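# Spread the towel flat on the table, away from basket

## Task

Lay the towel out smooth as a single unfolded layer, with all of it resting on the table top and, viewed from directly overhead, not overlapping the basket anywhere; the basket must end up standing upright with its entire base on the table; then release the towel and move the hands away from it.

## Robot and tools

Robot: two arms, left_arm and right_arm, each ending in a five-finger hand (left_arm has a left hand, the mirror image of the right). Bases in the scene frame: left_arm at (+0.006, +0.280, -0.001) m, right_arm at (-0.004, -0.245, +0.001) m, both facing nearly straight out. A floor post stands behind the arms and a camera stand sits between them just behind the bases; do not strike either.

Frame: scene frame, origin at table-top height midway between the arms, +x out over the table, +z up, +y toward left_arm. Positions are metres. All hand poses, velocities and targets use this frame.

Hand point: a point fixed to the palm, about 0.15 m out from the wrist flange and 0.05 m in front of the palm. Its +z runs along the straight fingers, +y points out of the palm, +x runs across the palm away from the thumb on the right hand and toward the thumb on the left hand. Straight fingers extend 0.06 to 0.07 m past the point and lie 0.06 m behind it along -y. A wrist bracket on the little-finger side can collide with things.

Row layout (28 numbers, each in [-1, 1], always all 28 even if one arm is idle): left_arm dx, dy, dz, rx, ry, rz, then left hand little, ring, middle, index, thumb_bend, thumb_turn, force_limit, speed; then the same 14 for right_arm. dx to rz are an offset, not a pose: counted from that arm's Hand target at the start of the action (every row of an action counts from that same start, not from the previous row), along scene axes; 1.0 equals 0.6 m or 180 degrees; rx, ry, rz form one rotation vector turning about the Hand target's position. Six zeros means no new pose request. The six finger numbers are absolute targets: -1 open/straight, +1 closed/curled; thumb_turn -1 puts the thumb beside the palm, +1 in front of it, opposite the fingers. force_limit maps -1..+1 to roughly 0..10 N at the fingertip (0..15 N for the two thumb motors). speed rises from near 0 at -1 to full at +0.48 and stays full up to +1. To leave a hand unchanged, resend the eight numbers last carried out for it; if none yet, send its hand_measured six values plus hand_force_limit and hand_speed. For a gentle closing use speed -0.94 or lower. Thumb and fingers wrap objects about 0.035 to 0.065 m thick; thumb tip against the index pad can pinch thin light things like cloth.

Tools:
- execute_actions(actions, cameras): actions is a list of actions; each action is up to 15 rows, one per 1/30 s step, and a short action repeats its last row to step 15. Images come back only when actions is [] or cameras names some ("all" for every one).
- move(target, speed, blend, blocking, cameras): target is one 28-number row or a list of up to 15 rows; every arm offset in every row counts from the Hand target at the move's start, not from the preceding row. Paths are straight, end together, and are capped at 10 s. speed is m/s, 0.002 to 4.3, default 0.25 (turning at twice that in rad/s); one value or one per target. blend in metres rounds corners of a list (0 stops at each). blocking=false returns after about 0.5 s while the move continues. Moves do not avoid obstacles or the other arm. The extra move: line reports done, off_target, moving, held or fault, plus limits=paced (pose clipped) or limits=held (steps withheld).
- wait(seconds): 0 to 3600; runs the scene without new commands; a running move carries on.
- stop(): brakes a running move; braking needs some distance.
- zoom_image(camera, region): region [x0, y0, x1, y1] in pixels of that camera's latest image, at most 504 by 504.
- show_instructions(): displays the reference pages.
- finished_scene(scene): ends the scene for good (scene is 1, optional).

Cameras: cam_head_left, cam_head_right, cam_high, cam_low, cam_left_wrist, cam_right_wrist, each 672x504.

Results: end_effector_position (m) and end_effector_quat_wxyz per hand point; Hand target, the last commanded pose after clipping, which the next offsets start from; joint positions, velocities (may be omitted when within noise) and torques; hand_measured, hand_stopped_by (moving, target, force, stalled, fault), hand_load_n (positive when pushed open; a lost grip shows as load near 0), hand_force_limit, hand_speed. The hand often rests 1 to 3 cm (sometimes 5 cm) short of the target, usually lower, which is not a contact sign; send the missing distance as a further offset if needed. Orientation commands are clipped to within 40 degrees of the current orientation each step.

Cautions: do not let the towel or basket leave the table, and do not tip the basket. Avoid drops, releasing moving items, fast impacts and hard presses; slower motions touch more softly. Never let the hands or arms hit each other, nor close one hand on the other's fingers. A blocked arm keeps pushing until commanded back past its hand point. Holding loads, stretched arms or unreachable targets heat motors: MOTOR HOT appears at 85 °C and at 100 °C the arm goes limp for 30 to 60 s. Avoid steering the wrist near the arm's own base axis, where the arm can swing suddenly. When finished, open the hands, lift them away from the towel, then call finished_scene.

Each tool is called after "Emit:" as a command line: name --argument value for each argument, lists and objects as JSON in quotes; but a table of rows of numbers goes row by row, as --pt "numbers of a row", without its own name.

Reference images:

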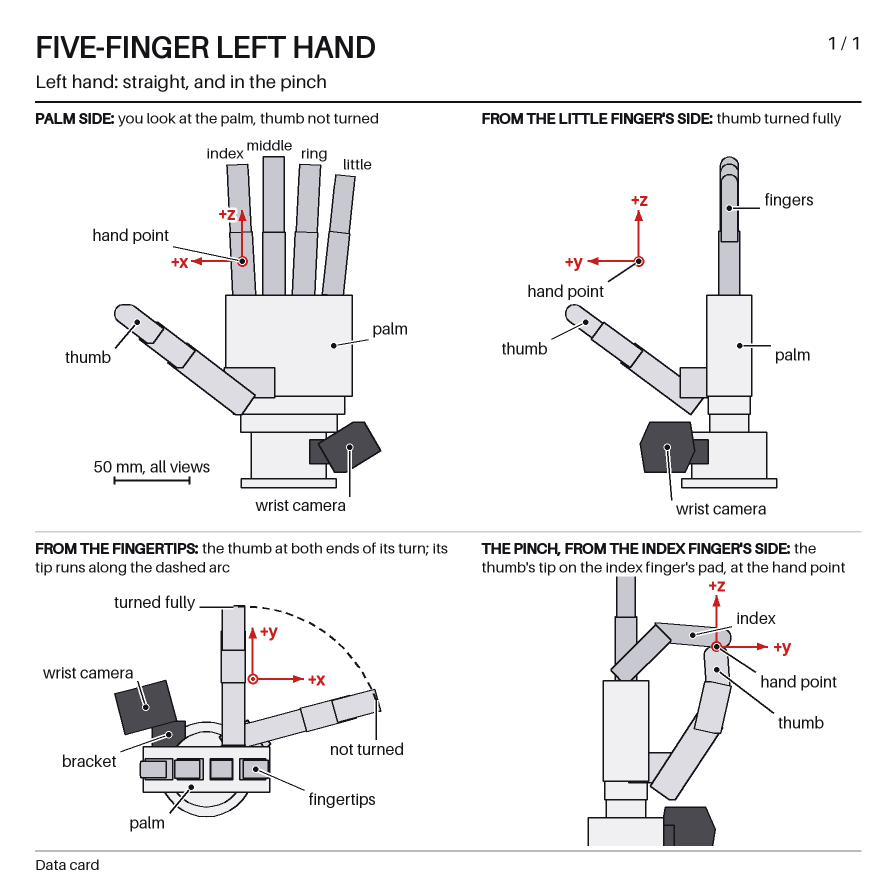

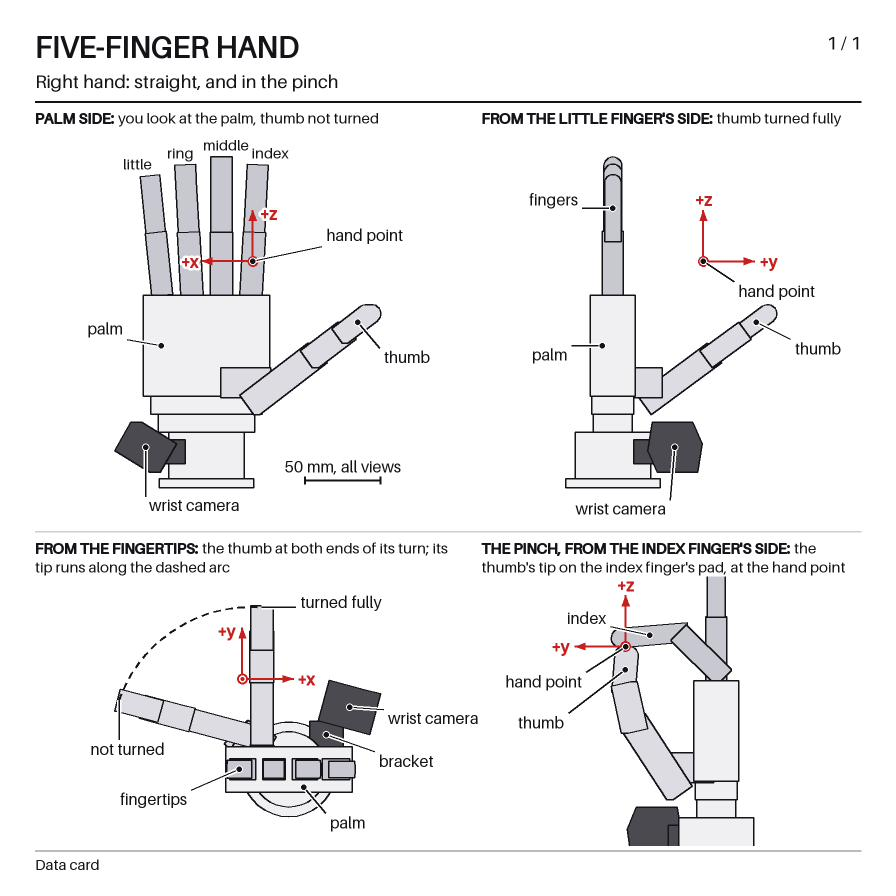

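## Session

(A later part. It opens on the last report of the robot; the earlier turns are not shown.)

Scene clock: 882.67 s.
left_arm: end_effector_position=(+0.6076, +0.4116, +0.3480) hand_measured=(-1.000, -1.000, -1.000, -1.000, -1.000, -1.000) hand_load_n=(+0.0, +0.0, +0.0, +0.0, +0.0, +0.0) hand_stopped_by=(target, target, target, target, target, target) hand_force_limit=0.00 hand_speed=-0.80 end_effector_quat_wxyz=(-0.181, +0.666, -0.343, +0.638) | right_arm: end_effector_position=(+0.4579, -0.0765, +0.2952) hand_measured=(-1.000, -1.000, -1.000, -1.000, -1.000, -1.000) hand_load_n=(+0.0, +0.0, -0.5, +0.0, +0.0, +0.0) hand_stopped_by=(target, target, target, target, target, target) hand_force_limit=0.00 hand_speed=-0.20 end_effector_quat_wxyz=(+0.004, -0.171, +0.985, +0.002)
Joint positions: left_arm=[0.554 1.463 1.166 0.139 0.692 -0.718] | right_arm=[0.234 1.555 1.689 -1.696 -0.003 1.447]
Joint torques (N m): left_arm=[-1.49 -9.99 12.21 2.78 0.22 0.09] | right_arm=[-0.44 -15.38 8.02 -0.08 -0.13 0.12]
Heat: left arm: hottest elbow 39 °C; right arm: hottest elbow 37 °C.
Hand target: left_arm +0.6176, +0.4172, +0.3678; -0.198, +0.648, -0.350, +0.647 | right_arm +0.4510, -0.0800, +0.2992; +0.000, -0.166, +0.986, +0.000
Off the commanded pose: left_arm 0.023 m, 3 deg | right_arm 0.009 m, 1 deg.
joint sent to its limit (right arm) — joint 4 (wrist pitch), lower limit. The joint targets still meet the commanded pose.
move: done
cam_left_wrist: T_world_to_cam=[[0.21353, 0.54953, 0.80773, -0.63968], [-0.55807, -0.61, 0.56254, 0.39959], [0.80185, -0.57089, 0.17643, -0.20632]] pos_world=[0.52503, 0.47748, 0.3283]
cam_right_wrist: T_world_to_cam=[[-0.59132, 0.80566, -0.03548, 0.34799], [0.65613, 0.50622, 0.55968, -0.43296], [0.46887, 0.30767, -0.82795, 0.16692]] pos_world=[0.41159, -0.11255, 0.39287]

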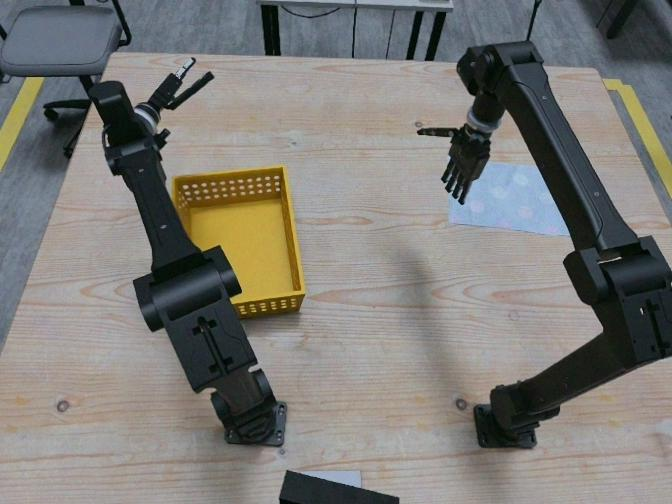

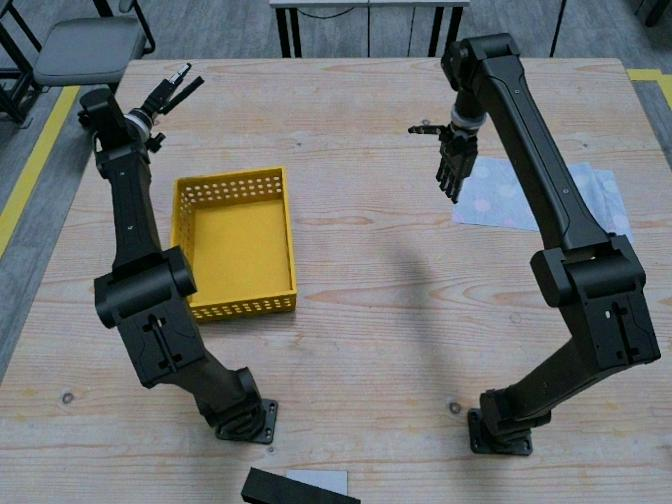

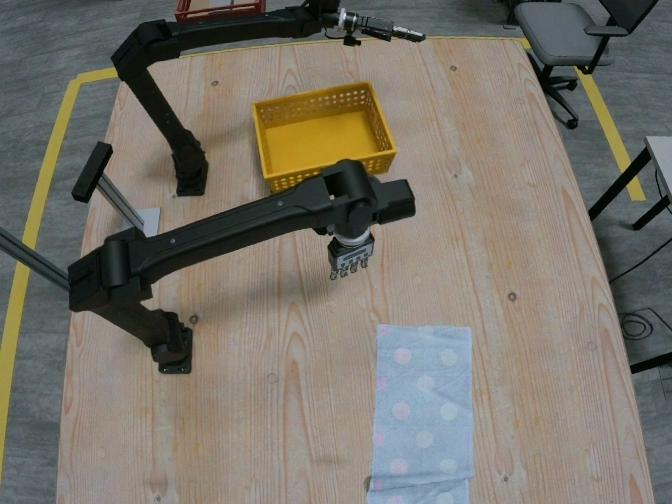

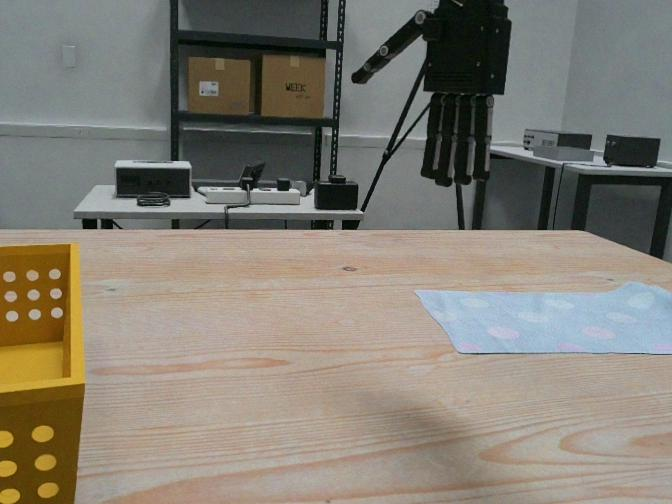

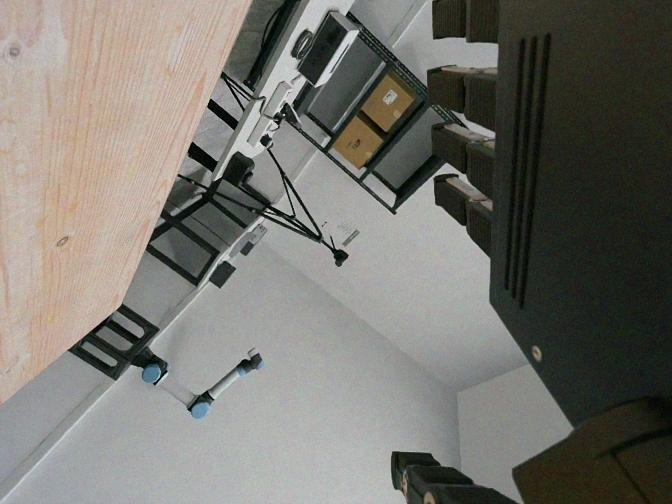

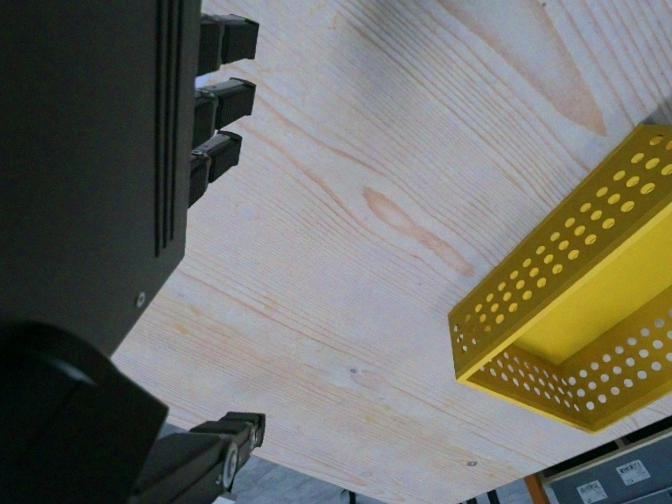

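Emit:
move --pt "0 0 0 0 0 0 -1 -1 -1 -1 -1 -1 0 -0.8 0.33 -0.258 -0.05 0 0 0 -1 -1 -1 -1 -1 -1 0 -0.2" --pt "0 0 0 0 0 0 -1 -1 -1 -1 -1 -1 0 -0.8 0.33 -0.258 -0.3 0 0 0 -1 -1 -1 -1 -1 -1 0 -0.2" --speed 0.2 --blend 0.03 --cameras '["cam_head_left","cam_head_right","cam_low","cam_high","cam_right_wrist"]'

Emit:
zoom_image --camera "cam_low" --region '[370, 180, 672, 420]'

Emit:
zoom_image --camera "cam_head_left" --region '[400, 100, 660, 270]'

Scene clock: 909.77 s.
left_arm: end_effector_position=(+0.6076, +0.4116, +0.3480) hand_measured=(-1.000, -1.000, -1.000, -1.000, -1.000, -1.000) hand_load_n=(+0.0, +0.0, +0.0, +0.0, +0.0, +0.0) hand_stopped_by=(target, target, target, target, target, target) hand_force_limit=0.00 hand_speed=-0.80 end_effector_quat_wxyz=(-0.181, +0.666, -0.343, +0.638) | right_arm: end_effector_position=(+0.6474, -0.2347, +0.1224) hand_measured=(-1.000, -1.000, -1.000, -1.000, -1.000, -1.000) hand_load_n=(+0.0, +0.0, +0.0, +0.0, +0.0, +0.0) hand_stopped_by=(target, target, target, target, target, target) hand_force_limit=0.00 hand_speed=-0.20 end_effector_quat_wxyz=(-0.004, -0.162, +0.987, +0.002)
Joint positions: left_arm=[0.554 1.463 1.166 0.139 0.692 -0.718] | right_arm=[-0.073 2.082 1.98 -1.477 -0.001 1.158]
Joint torques (N m): left_arm=[-1.55 -9.99 12.21 2.78 0.22 0.09] | right_arm=[-0.26 -20.37 8.21 1.16 -0.16 -0.07]
Heat: left arm: hottest elbow 40 °C; right arm: hottest elbow 36 °C.
Hand target: left_arm +0.6176, +0.4172, +0.3678; -0.198, +0.648, -0.350, +0.647 | right_arm +0.6489, -0.2345, +0.1191; +0.000, -0.166, +0.986, +0.000
Off the commanded pose: left_arm 0.023 m, 3 deg | right_arm 0.004 m, 1 deg.
move: done
cam_right_wrist: T_world_to_cam=[[-0.57635, 0.8167, -0.02878, 0.57344], [0.67439, 0.49522, 0.54769, -0.39343], [0.46155, 0.29625, -0.83619, -0.01329]] pos_world=[0.60196, -0.26956, 0.22087]
Images, in order (width x height): cam_head_left 672x504, cam_head_right 672x504, cam_high 672x504, cam_low 672x504, cam_right_wrist 672x504.

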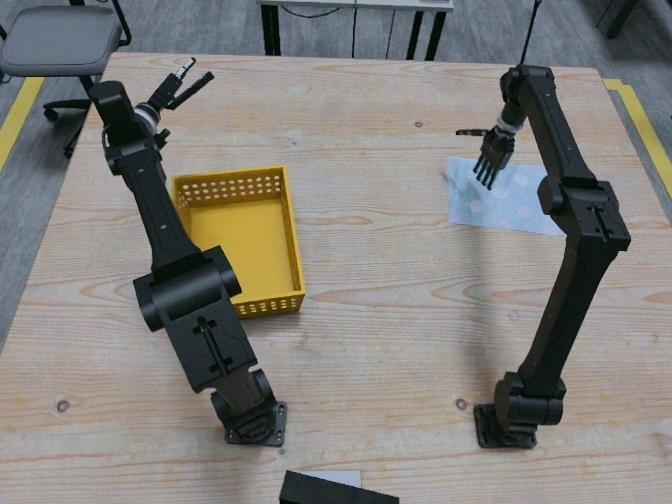

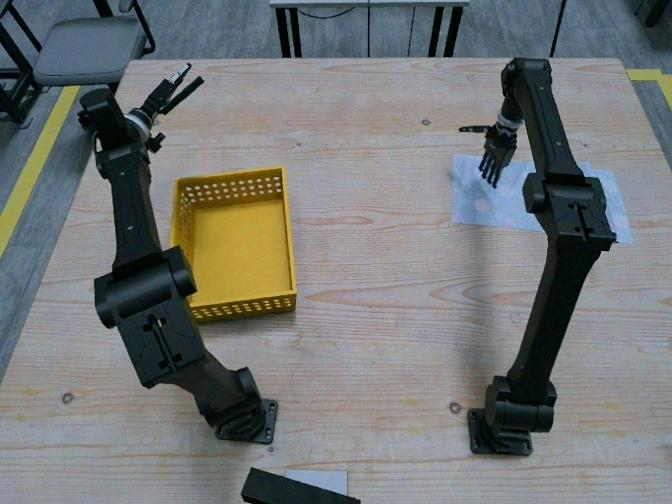

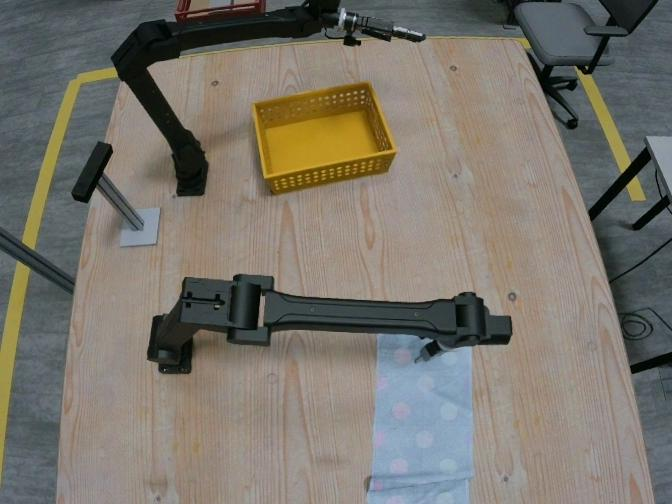

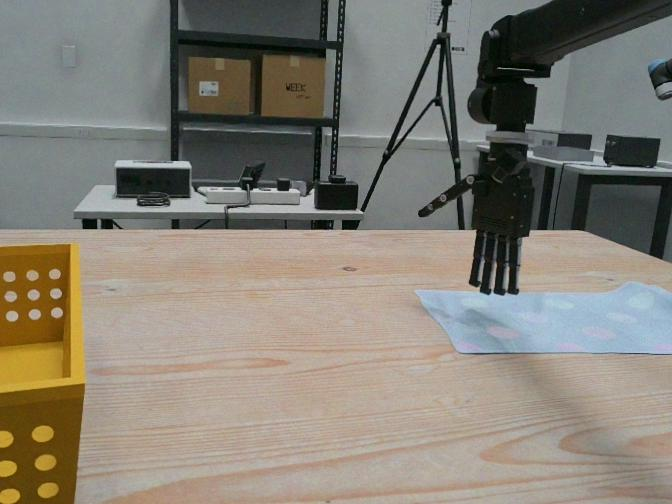

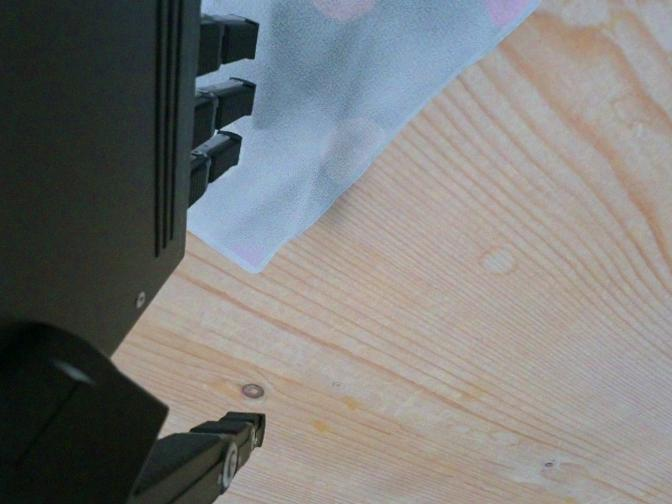

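Scaled by 1.669 from the camera's image (finer frame: 960x720).

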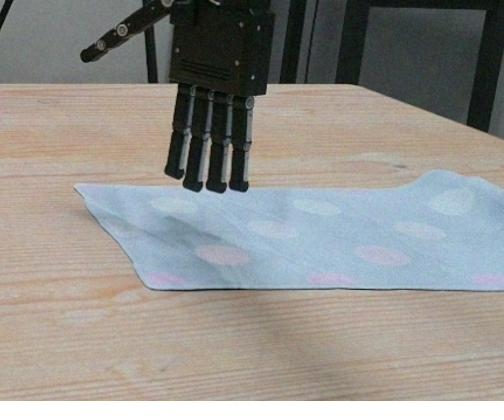

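Scaled by 1.938 from the camera's image (finer frame: 960x720).

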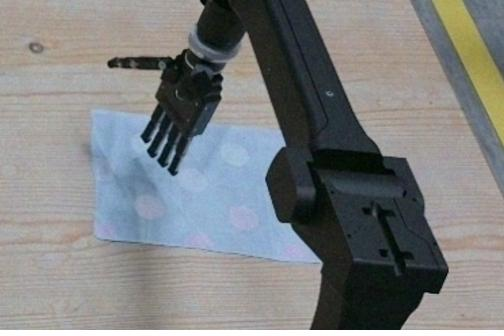

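Emit:
move --pt "0 0 0 0 0 0 -1 -1 -1 -1 -1 -1 0 -0.8 0 0 -0.056 0 0 0 -1 -1 -1 -1 -1 -1 0 -0.2" --pt "0 0 0 0 0 0 -1 -1 -1 -1 -1 -1 0 -0.8 0.01 0.14 -0.056 0 0 0 -1 -1 -1 -1 -1 -1 0 -0.2" --speed 0.07 --cameras '["cam_head_left","cam_head_right","cam_low","cam_high"]'

Emit:
zoom_image --camera "cam_low" --region '[370, 180, 672, 420]'

Emit:
zoom_image --camera "cam_high" --region '[330, 250, 530, 504]'

Scene clock: 920.17 s.
left_arm: end_effector_position=(+0.6076, +0.4116, +0.3480) hand_measured=(-1.000, -1.000, -1.000, -1.000, -1.000, -1.000) hand_load_n=(+0.0, +0.0, +0.0, +0.0, +0.0, -0.5) hand_stopped_by=(target, target, target, target, target, target) hand_force_limit=0.00 hand_speed=-0.80 end_effector_quat_wxyz=(-0.181, +0.666, -0.343, +0.638) | right_arm: end_effector_position=(+0.6503, -0.1588, +0.0925) hand_measured=(-1.000, -1.000, -1.000, -1.000, -1.000, -1.000) hand_load_n=(+0.0, +0.0, +0.0, +0.0, +0.0, +0.0) hand_stopped_by=(target, target, target, target, target, target) hand_force_limit=0.00 hand_speed=-0.20 end_effector_quat_wxyz=(+0.000, -0.164, +0.986, +0.000)
Joint positions: left_arm=[0.554 1.463 1.166 0.139 0.692 -0.718] | right_arm=[0.045 2.091 1.918 -1.398 0.001 1.273]
Joint torques (N m): left_arm=[-1.55 -9.99 12.21 2.78 0.22 0.09] | right_arm=[0.73 -19.55 9.5 0.7 -0.26 0.03]
Heat: left arm: hottest elbow 40 °C; right arm: hottest elbow 36 °C.
Hand target: left_arm +0.6176, +0.4172, +0.3678; -0.198, +0.648, -0.350, +0.647 | right_arm +0.6551, -0.1505, +0.0857; +0.000, -0.166, +0.986, +0.000
Off the commanded pose: left_arm 0.023 m, 3 deg | right_arm 0.012 m, 0 deg.
move: off_target (right_arm)
Images, in order (width x height): cam_head_left 672x504, cam_head_right 672x504, cam_high 672x504, cam_low 672x504.

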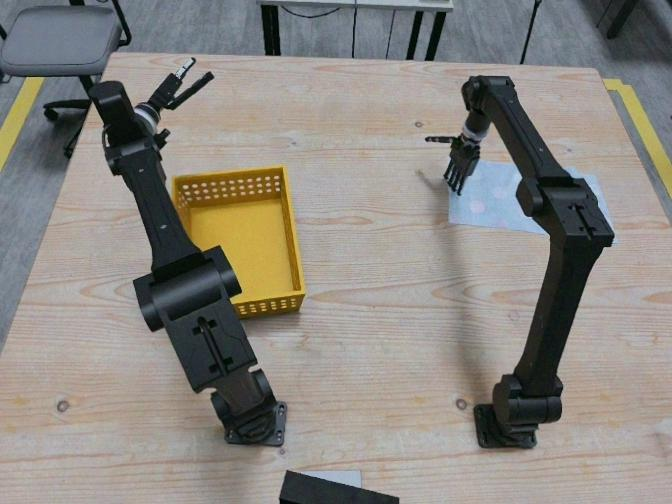

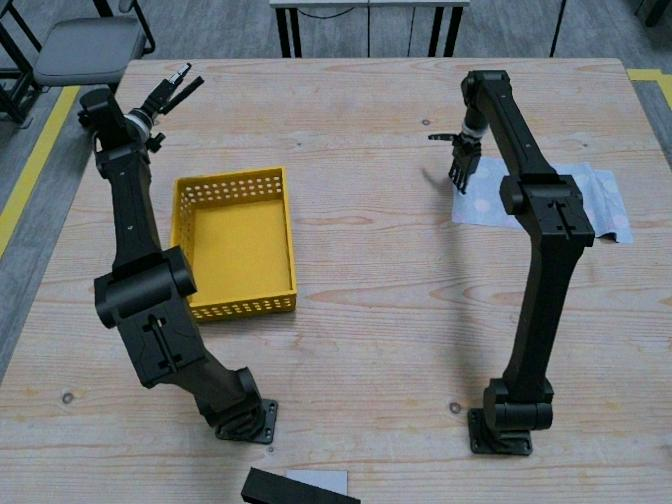

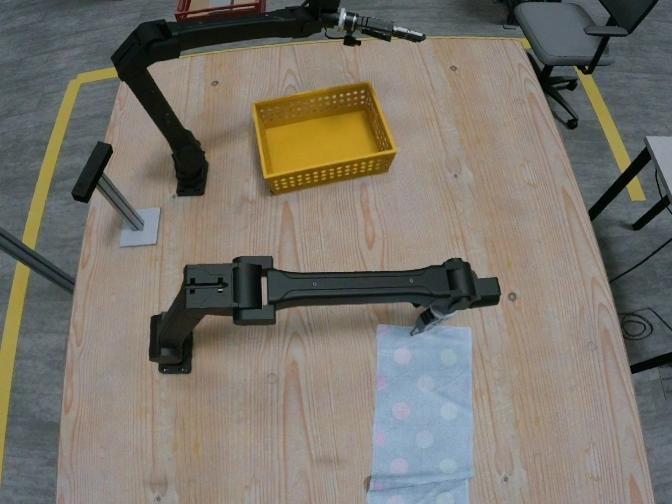

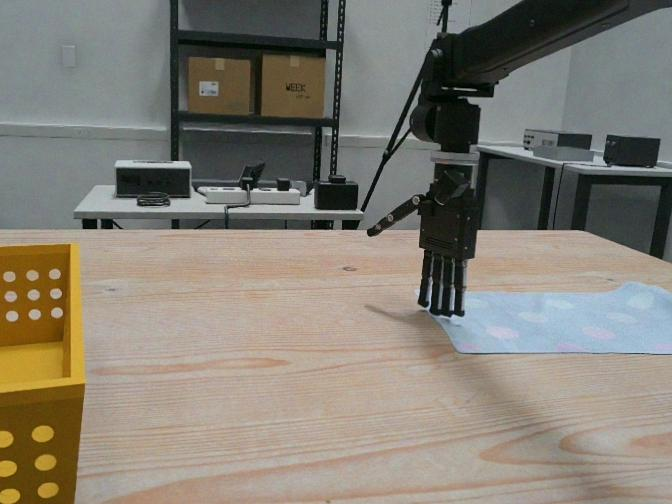

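Scaled by 1.669 from the camera's image (finer frame: 960x720).

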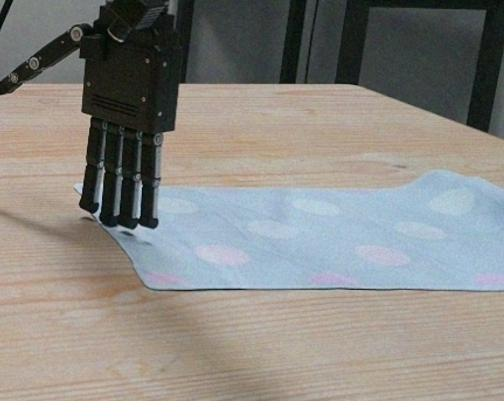

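Scaled by 1.984 from the camera's image (finer frame: 960x720).

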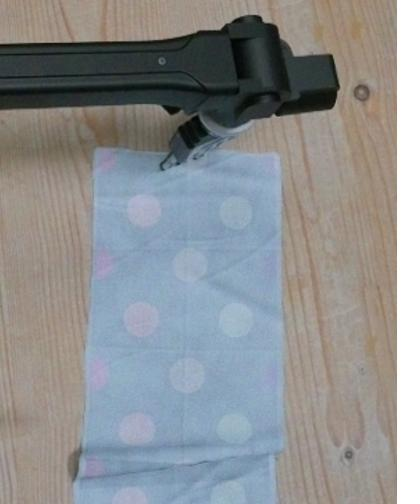

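Emit:
move --pt "0 0 0 0 0 0 -1 -1 -1 -1 -1 -1 0 -0.8 -0.01 0 0.05 0 0 0 -1 -1 -1 -1 -1 -1 0 -0.2" --pt "0 0 0 0 0 0 -1 -1 -1 -1 -1 -1 0 -0.8 -0.015 -0.145 0.05 0 0 0 -1 -1 -1 -1 -1 -1 0 -0.2" --pt "0 0 0 0 0 0 -1 -1 -1 -1 -1 -1 0 -0.8 -0.015 -0.145 -0.03 0 0 0 -1 -1 -1 -1 -1 -1 0 -0.2" --speed 0.1 --blend '[0.01,0.01,0]' --cameras '["cam_head_left","cam_low"]'

Emit:
zoom_image --camera "cam_low" --region '[370, 180, 672, 420]'

Scene clock: 928.63 s.
left_arm: end_effector_position=(+0.6076, +0.4116, +0.3480) hand_measured=(-1.000, -1.000, -1.000, -1.000, -1.000, -1.000) hand_load_n=(-0.5, +0.0, +0.0, +0.0, -0.5, +0.0) hand_stopped_by=(target, target, target, target, target, target) hand_force_limit=0.00 hand_speed=-0.80 end_effector_quat_wxyz=(-0.181, +0.666, -0.343, +0.638) | right_arm: end_effector_position=(+0.6430, -0.2346, +0.0893) hand_measured=(-1.000, -1.000, -1.000, -1.000, -1.000, -1.000) hand_load_n=(+0.5, +0.0, -2.0, +0.0, +0.0, +0.0) hand_stopped_by=(target, target, target, target, target, target) hand_force_limit=0.00 hand_speed=-0.20 end_effector_quat_wxyz=(+0.000, -0.165, +0.986, +0.000)
Joint positions: left_arm=[0.554 1.463 1.166 0.139 0.692 -0.718] | right_arm=[-0.073 2.079 1.888 -1.381 0 1.152]
Joint torques (N m): left_arm=[-1.55 -10.05 12.19 2.77 0.22 0.09] | right_arm=[-0.73 -18.9 6.78 2.06 -0.23 -0.09]
Heat: left arm: hottest elbow 40 °C; right arm: hottest elbow 36 °C.
Hand target: left_arm +0.6176, +0.4172, +0.3678; -0.198, +0.648, -0.350, +0.647 | right_arm +0.6459, -0.2375, +0.0674; +0.000, -0.166, +0.986, +0.000
Off the commanded pose: left_arm 0.023 m, 3 deg | right_arm 0.022 m, 0 deg.
move: off_target (right_arm)

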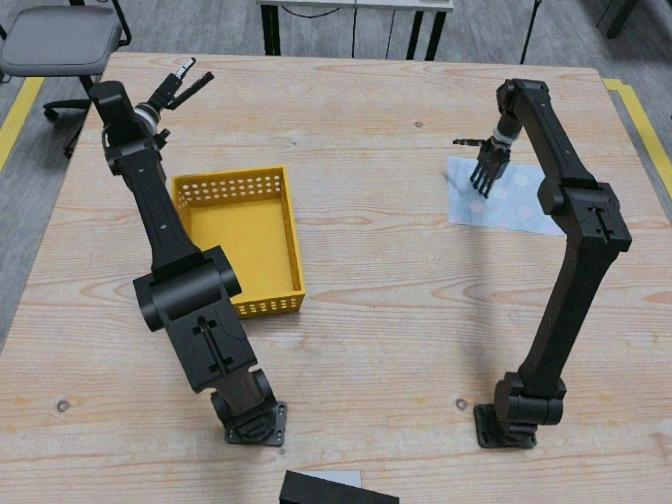

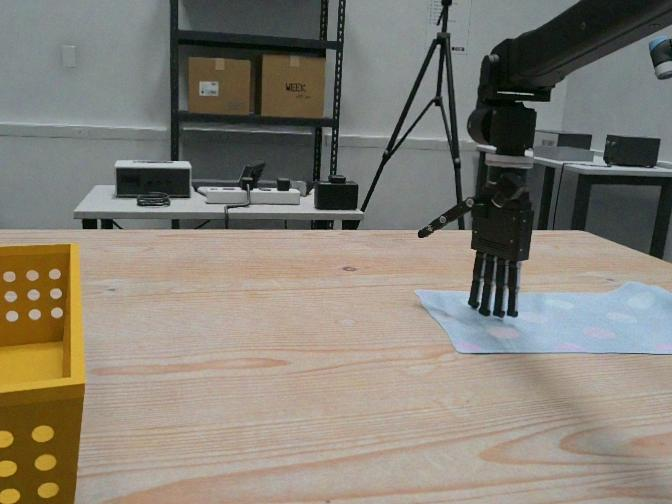

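Scaled by 1.669 from the camera's image (finer frame: 960x720).

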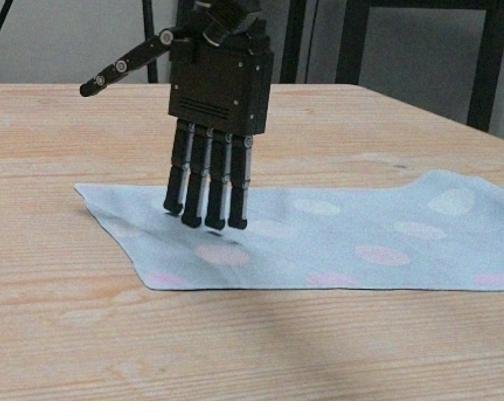

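Emit:
move --pt "0 0 0 0 0 0 -1 -1 -1 -1 -1 -1 0 -0.8 0.01 0.155 -0.01 0 0 0 -1 -1 -1 -1 -1 -1 0 -0.2" --speed 0.07 --cameras '["cam_head_left","cam_head_right","cam_low","cam_high"]'

Emit:
zoom_image --camera "cam_low" --region '[370, 180, 672, 420]'

Emit:
zoom_image --camera "cam_high" --region '[330, 250, 530, 504]'

Scene clock: 936.00 s.
left_arm: end_effector_position=(+0.6076, +0.4116, +0.3480) hand_measured=(-1.000, -1.000, -1.000, -1.000, -1.000, -1.000) hand_load_n=(+0.0, +0.0, +0.0, +0.0, +0.0, +0.0) hand_stopped_by=(target, target, target, target, target, target) hand_force_limit=0.00 hand_speed=-0.80 end_effector_quat_wxyz=(-0.181, +0.666, -0.343, +0.638) | right_arm: end_effector_position=(+0.6539, -0.1690, +0.0885) hand_measured=(-1.000, -1.000, -1.000, -1.000, -1.000, -1.000) hand_load_n=(+0.0, +0.0, +0.5, +0.0, +0.0, +0.0) hand_stopped_by=(target, target, target, target, target, target) hand_force_limit=0.00 hand_speed=-0.20 end_effector_quat_wxyz=(+0.014, -0.154, +0.988, -0.013)
Joint positions: left_arm=[0.554 1.463 1.166 0.139 0.692 -0.718] | right_arm=[0.036 2.073 1.879 -1.345 0.021 1.284]
Joint torques (N m): left_arm=[-1.55 -9.99 12.21 2.78 0.22 0.09] | right_arm=[2.14 -17.61 8.08 1.03 -0.92 0.11]
Heat: left arm: hottest elbow 40 °C; right arm: hottest elbow 35 °C.
Hand target: left_arm +0.6176, +0.4172, +0.3678; -0.198, +0.648, -0.350, +0.647 | right_arm +0.6519, -0.1447, +0.0614; +0.000, -0.166, +0.986, +0.000
Off the commanded pose: left_arm 0.023 m, 3 deg | right_arm 0.037 m, 3 deg.
move: off_target (right_arm)
Images, in order (width x height): cam_head_left 672x504, cam_head_right 672x504, cam_high 672x504, cam_low 672x504.

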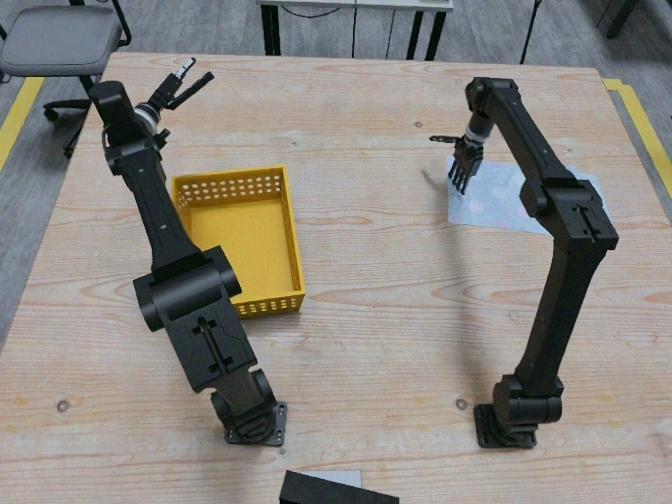

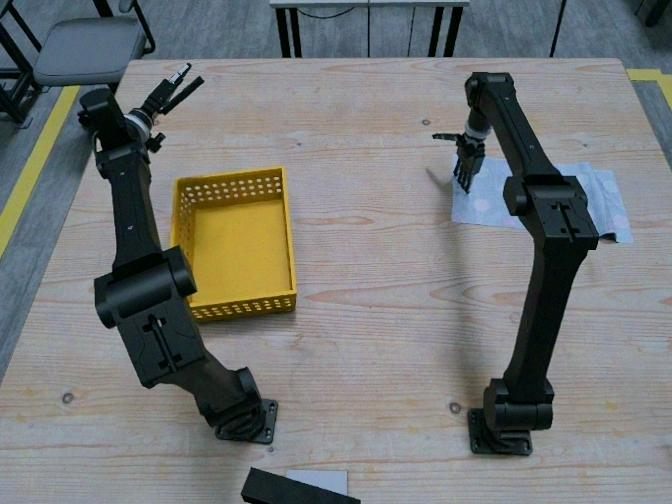

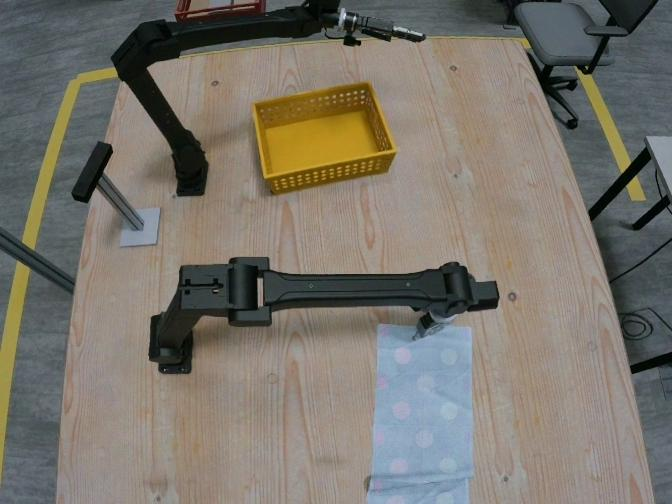

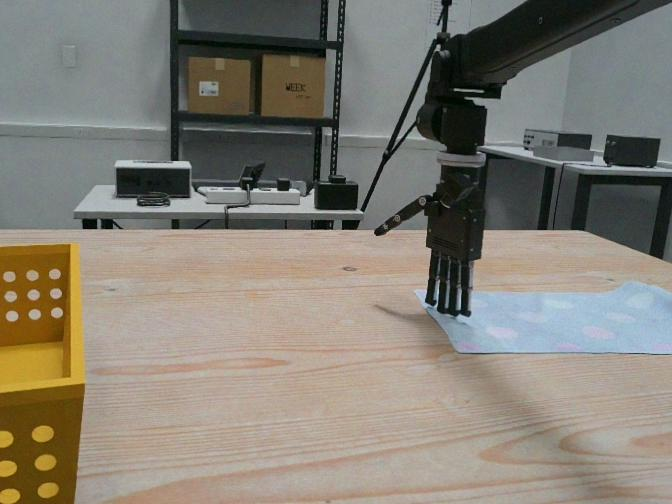

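Scaled by 1.669 from the camera's image (finer frame: 960x720).

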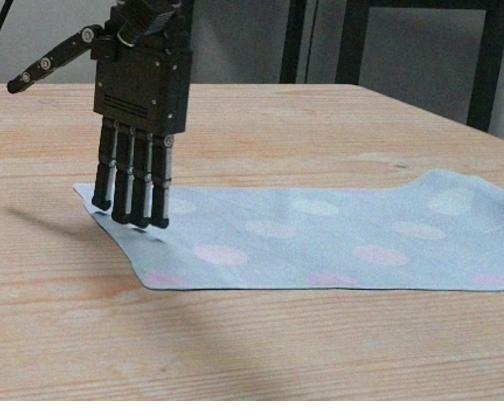

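Scaled by 1.984 from the camera's image (finer frame: 960x720).

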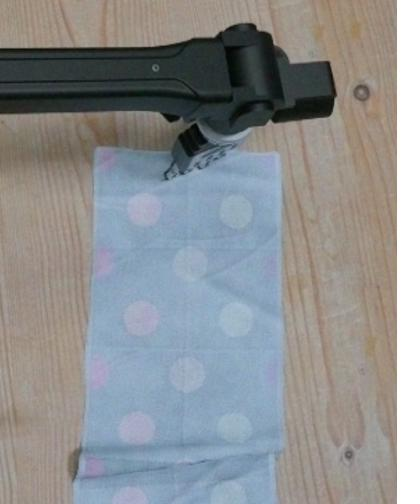

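Emit:
move --pt "0 0 0 0 0 0 -1 -1 -1 -1 -1 -1 0 -0.8 0 0 0.25 0 0 0 -1 -1 -1 -1 -1 -1 0 -0.2" --pt "0 0 0 0 0 0 -1 -1 -1 -1 -1 -1 0 -0.8 -0.01 -0.46 0.25 0 0 0 -1 -1 -1 -1 -1 -1 0 -0.2" --pt "-0.1 -0.5 -0.05 0.18 0.17 -0.16 -1 -1 -1 -1 -1 -1 0 -0.8 -0.01 -0.46 0.25 0 0 0 -1 -1 -1 -1 -1 -1 0 -0.2" --pt "-0.112 -0.85 -0.12 0.3721 0.3351 -0.3252 -1 -1 -1 -1 -1 -1 0 -0.8 -0.01 -0.46 0.25 0 0 0 -1 -1 -1 -1 -1 -1 0 -0.2" --speed 0.25 --blend '[0.03,0.02,0.05,0]' --cameras '["all"]'

Scene clock: 999.03 s.
left_arm: end_effector_position=(+0.5443, -0.0909, +0.2931) hand_measured=(-1.000, -1.000, -1.000, -1.000, -1.000, -1.000) hand_load_n=(+0.0, +0.0, +0.0, +0.0, +0.0, +0.0) hand_stopped_by=(target, target, target, target, target, target) hand_force_limit=0.00 hand_speed=-0.80 end_effector_quat_wxyz=(+0.073, -0.432, +0.888, -0.137) | right_arm: end_effector_position=(+0.6351, -0.4232, +0.1952) hand_measured=(-1.000, -1.000, -1.000, -1.000, -1.000, -1.000) hand_load_n=(+0.0, +0.0, +0.0, +0.0, -0.5, +0.0) hand_stopped_by=(target, target, target, target, target, target) hand_force_limit=0.00 hand_speed=-0.20 end_effector_quat_wxyz=(+0.011, -0.154, +0.988, -0.004)
Joint positions: left_arm=[-0.504 2.134 2.547 -1.672 0.021 0.102] | right_arm=[-0.358 2.166 2.313 -1.696 -0.004 0.89]
Joint torques (N m): left_arm=[-1.55 -16.91 10.86 0.72 -0.09 0.11] | right_arm=[0.38 -21.19 13.22 -0.1 -0.29 -0.07]
Heat: left arm: hottest elbow 40 °C; right arm: hottest elbow 35 °C.
Hand target: left_arm +0.5504, -0.0929, +0.2960; +0.000, -0.422, +0.906, -0.001 | right_arm +0.6460, -0.4206, +0.2115; +0.000, -0.166, +0.986, +0.000
Off the commanded pose: left_arm 0.007 m, 18 deg | right_arm 0.020 m, 2 deg.
joint sent to its limit (left arm) — joint 4 (wrist pitch), lower limit. The joint targets are off in orientation, not in position.
joint sent to its limit (right arm) — joint 4 (wrist pitch), lower limit. The joint targets are off in orientation, not in position.
move: off_target (left_arm, right_arm)
cam_left_wrist: T_world_to_cam=[[0.6111, -0.7336, 0.2973, -0.48905], [-0.77656, -0.48288, 0.4047, 0.26532], [-0.15333, -0.47819, -0.86477, 0.40068]] pos_world=[0.56633, -0.03905, 0.38452]
cam_right_wrist: T_world_to_cam=[[-0.56179, 0.82574, -0.05042, 0.72114], [0.66588, 0.48751, 0.56475, -0.33287], [0.49092, 0.28369, -0.82372, 0.08272]] pos_world=[0.58617, -0.45667, 0.29249]

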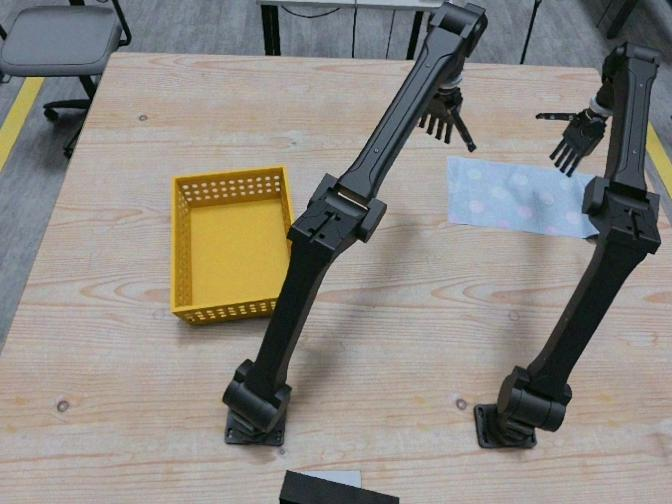

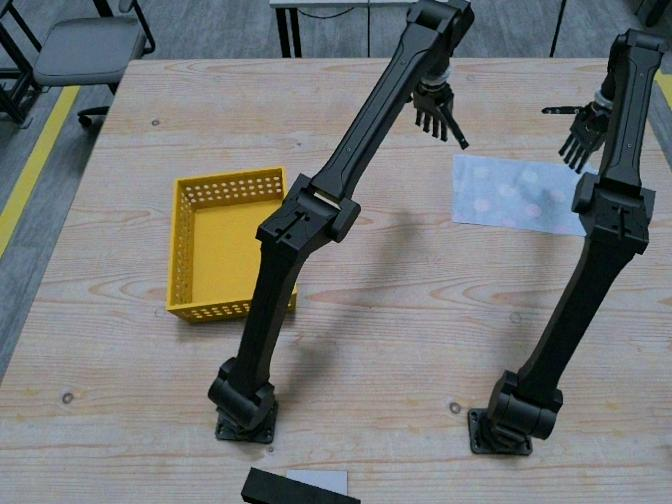

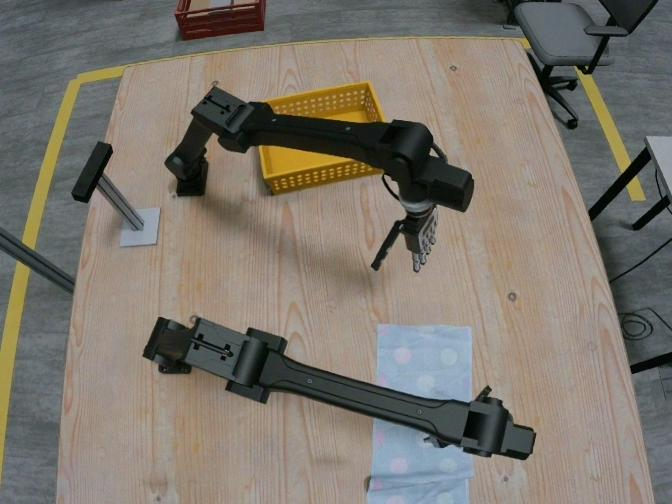

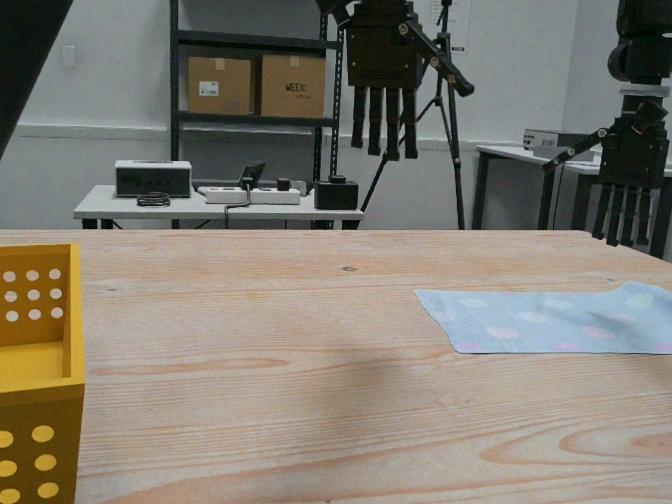

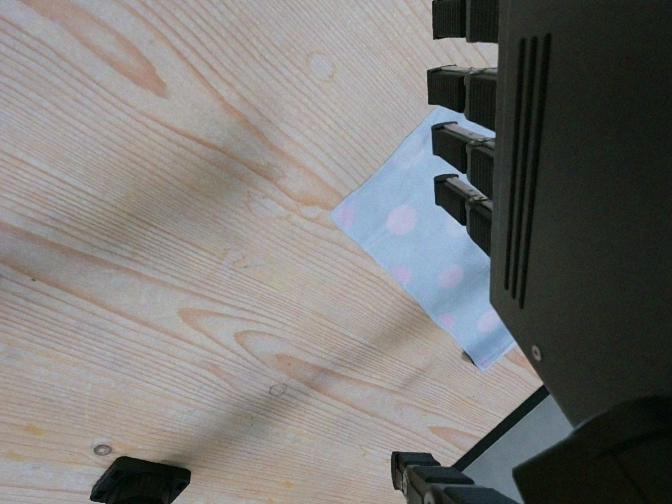

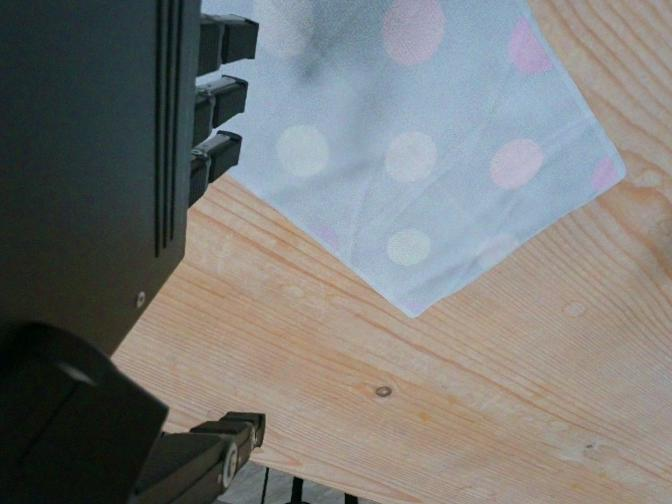

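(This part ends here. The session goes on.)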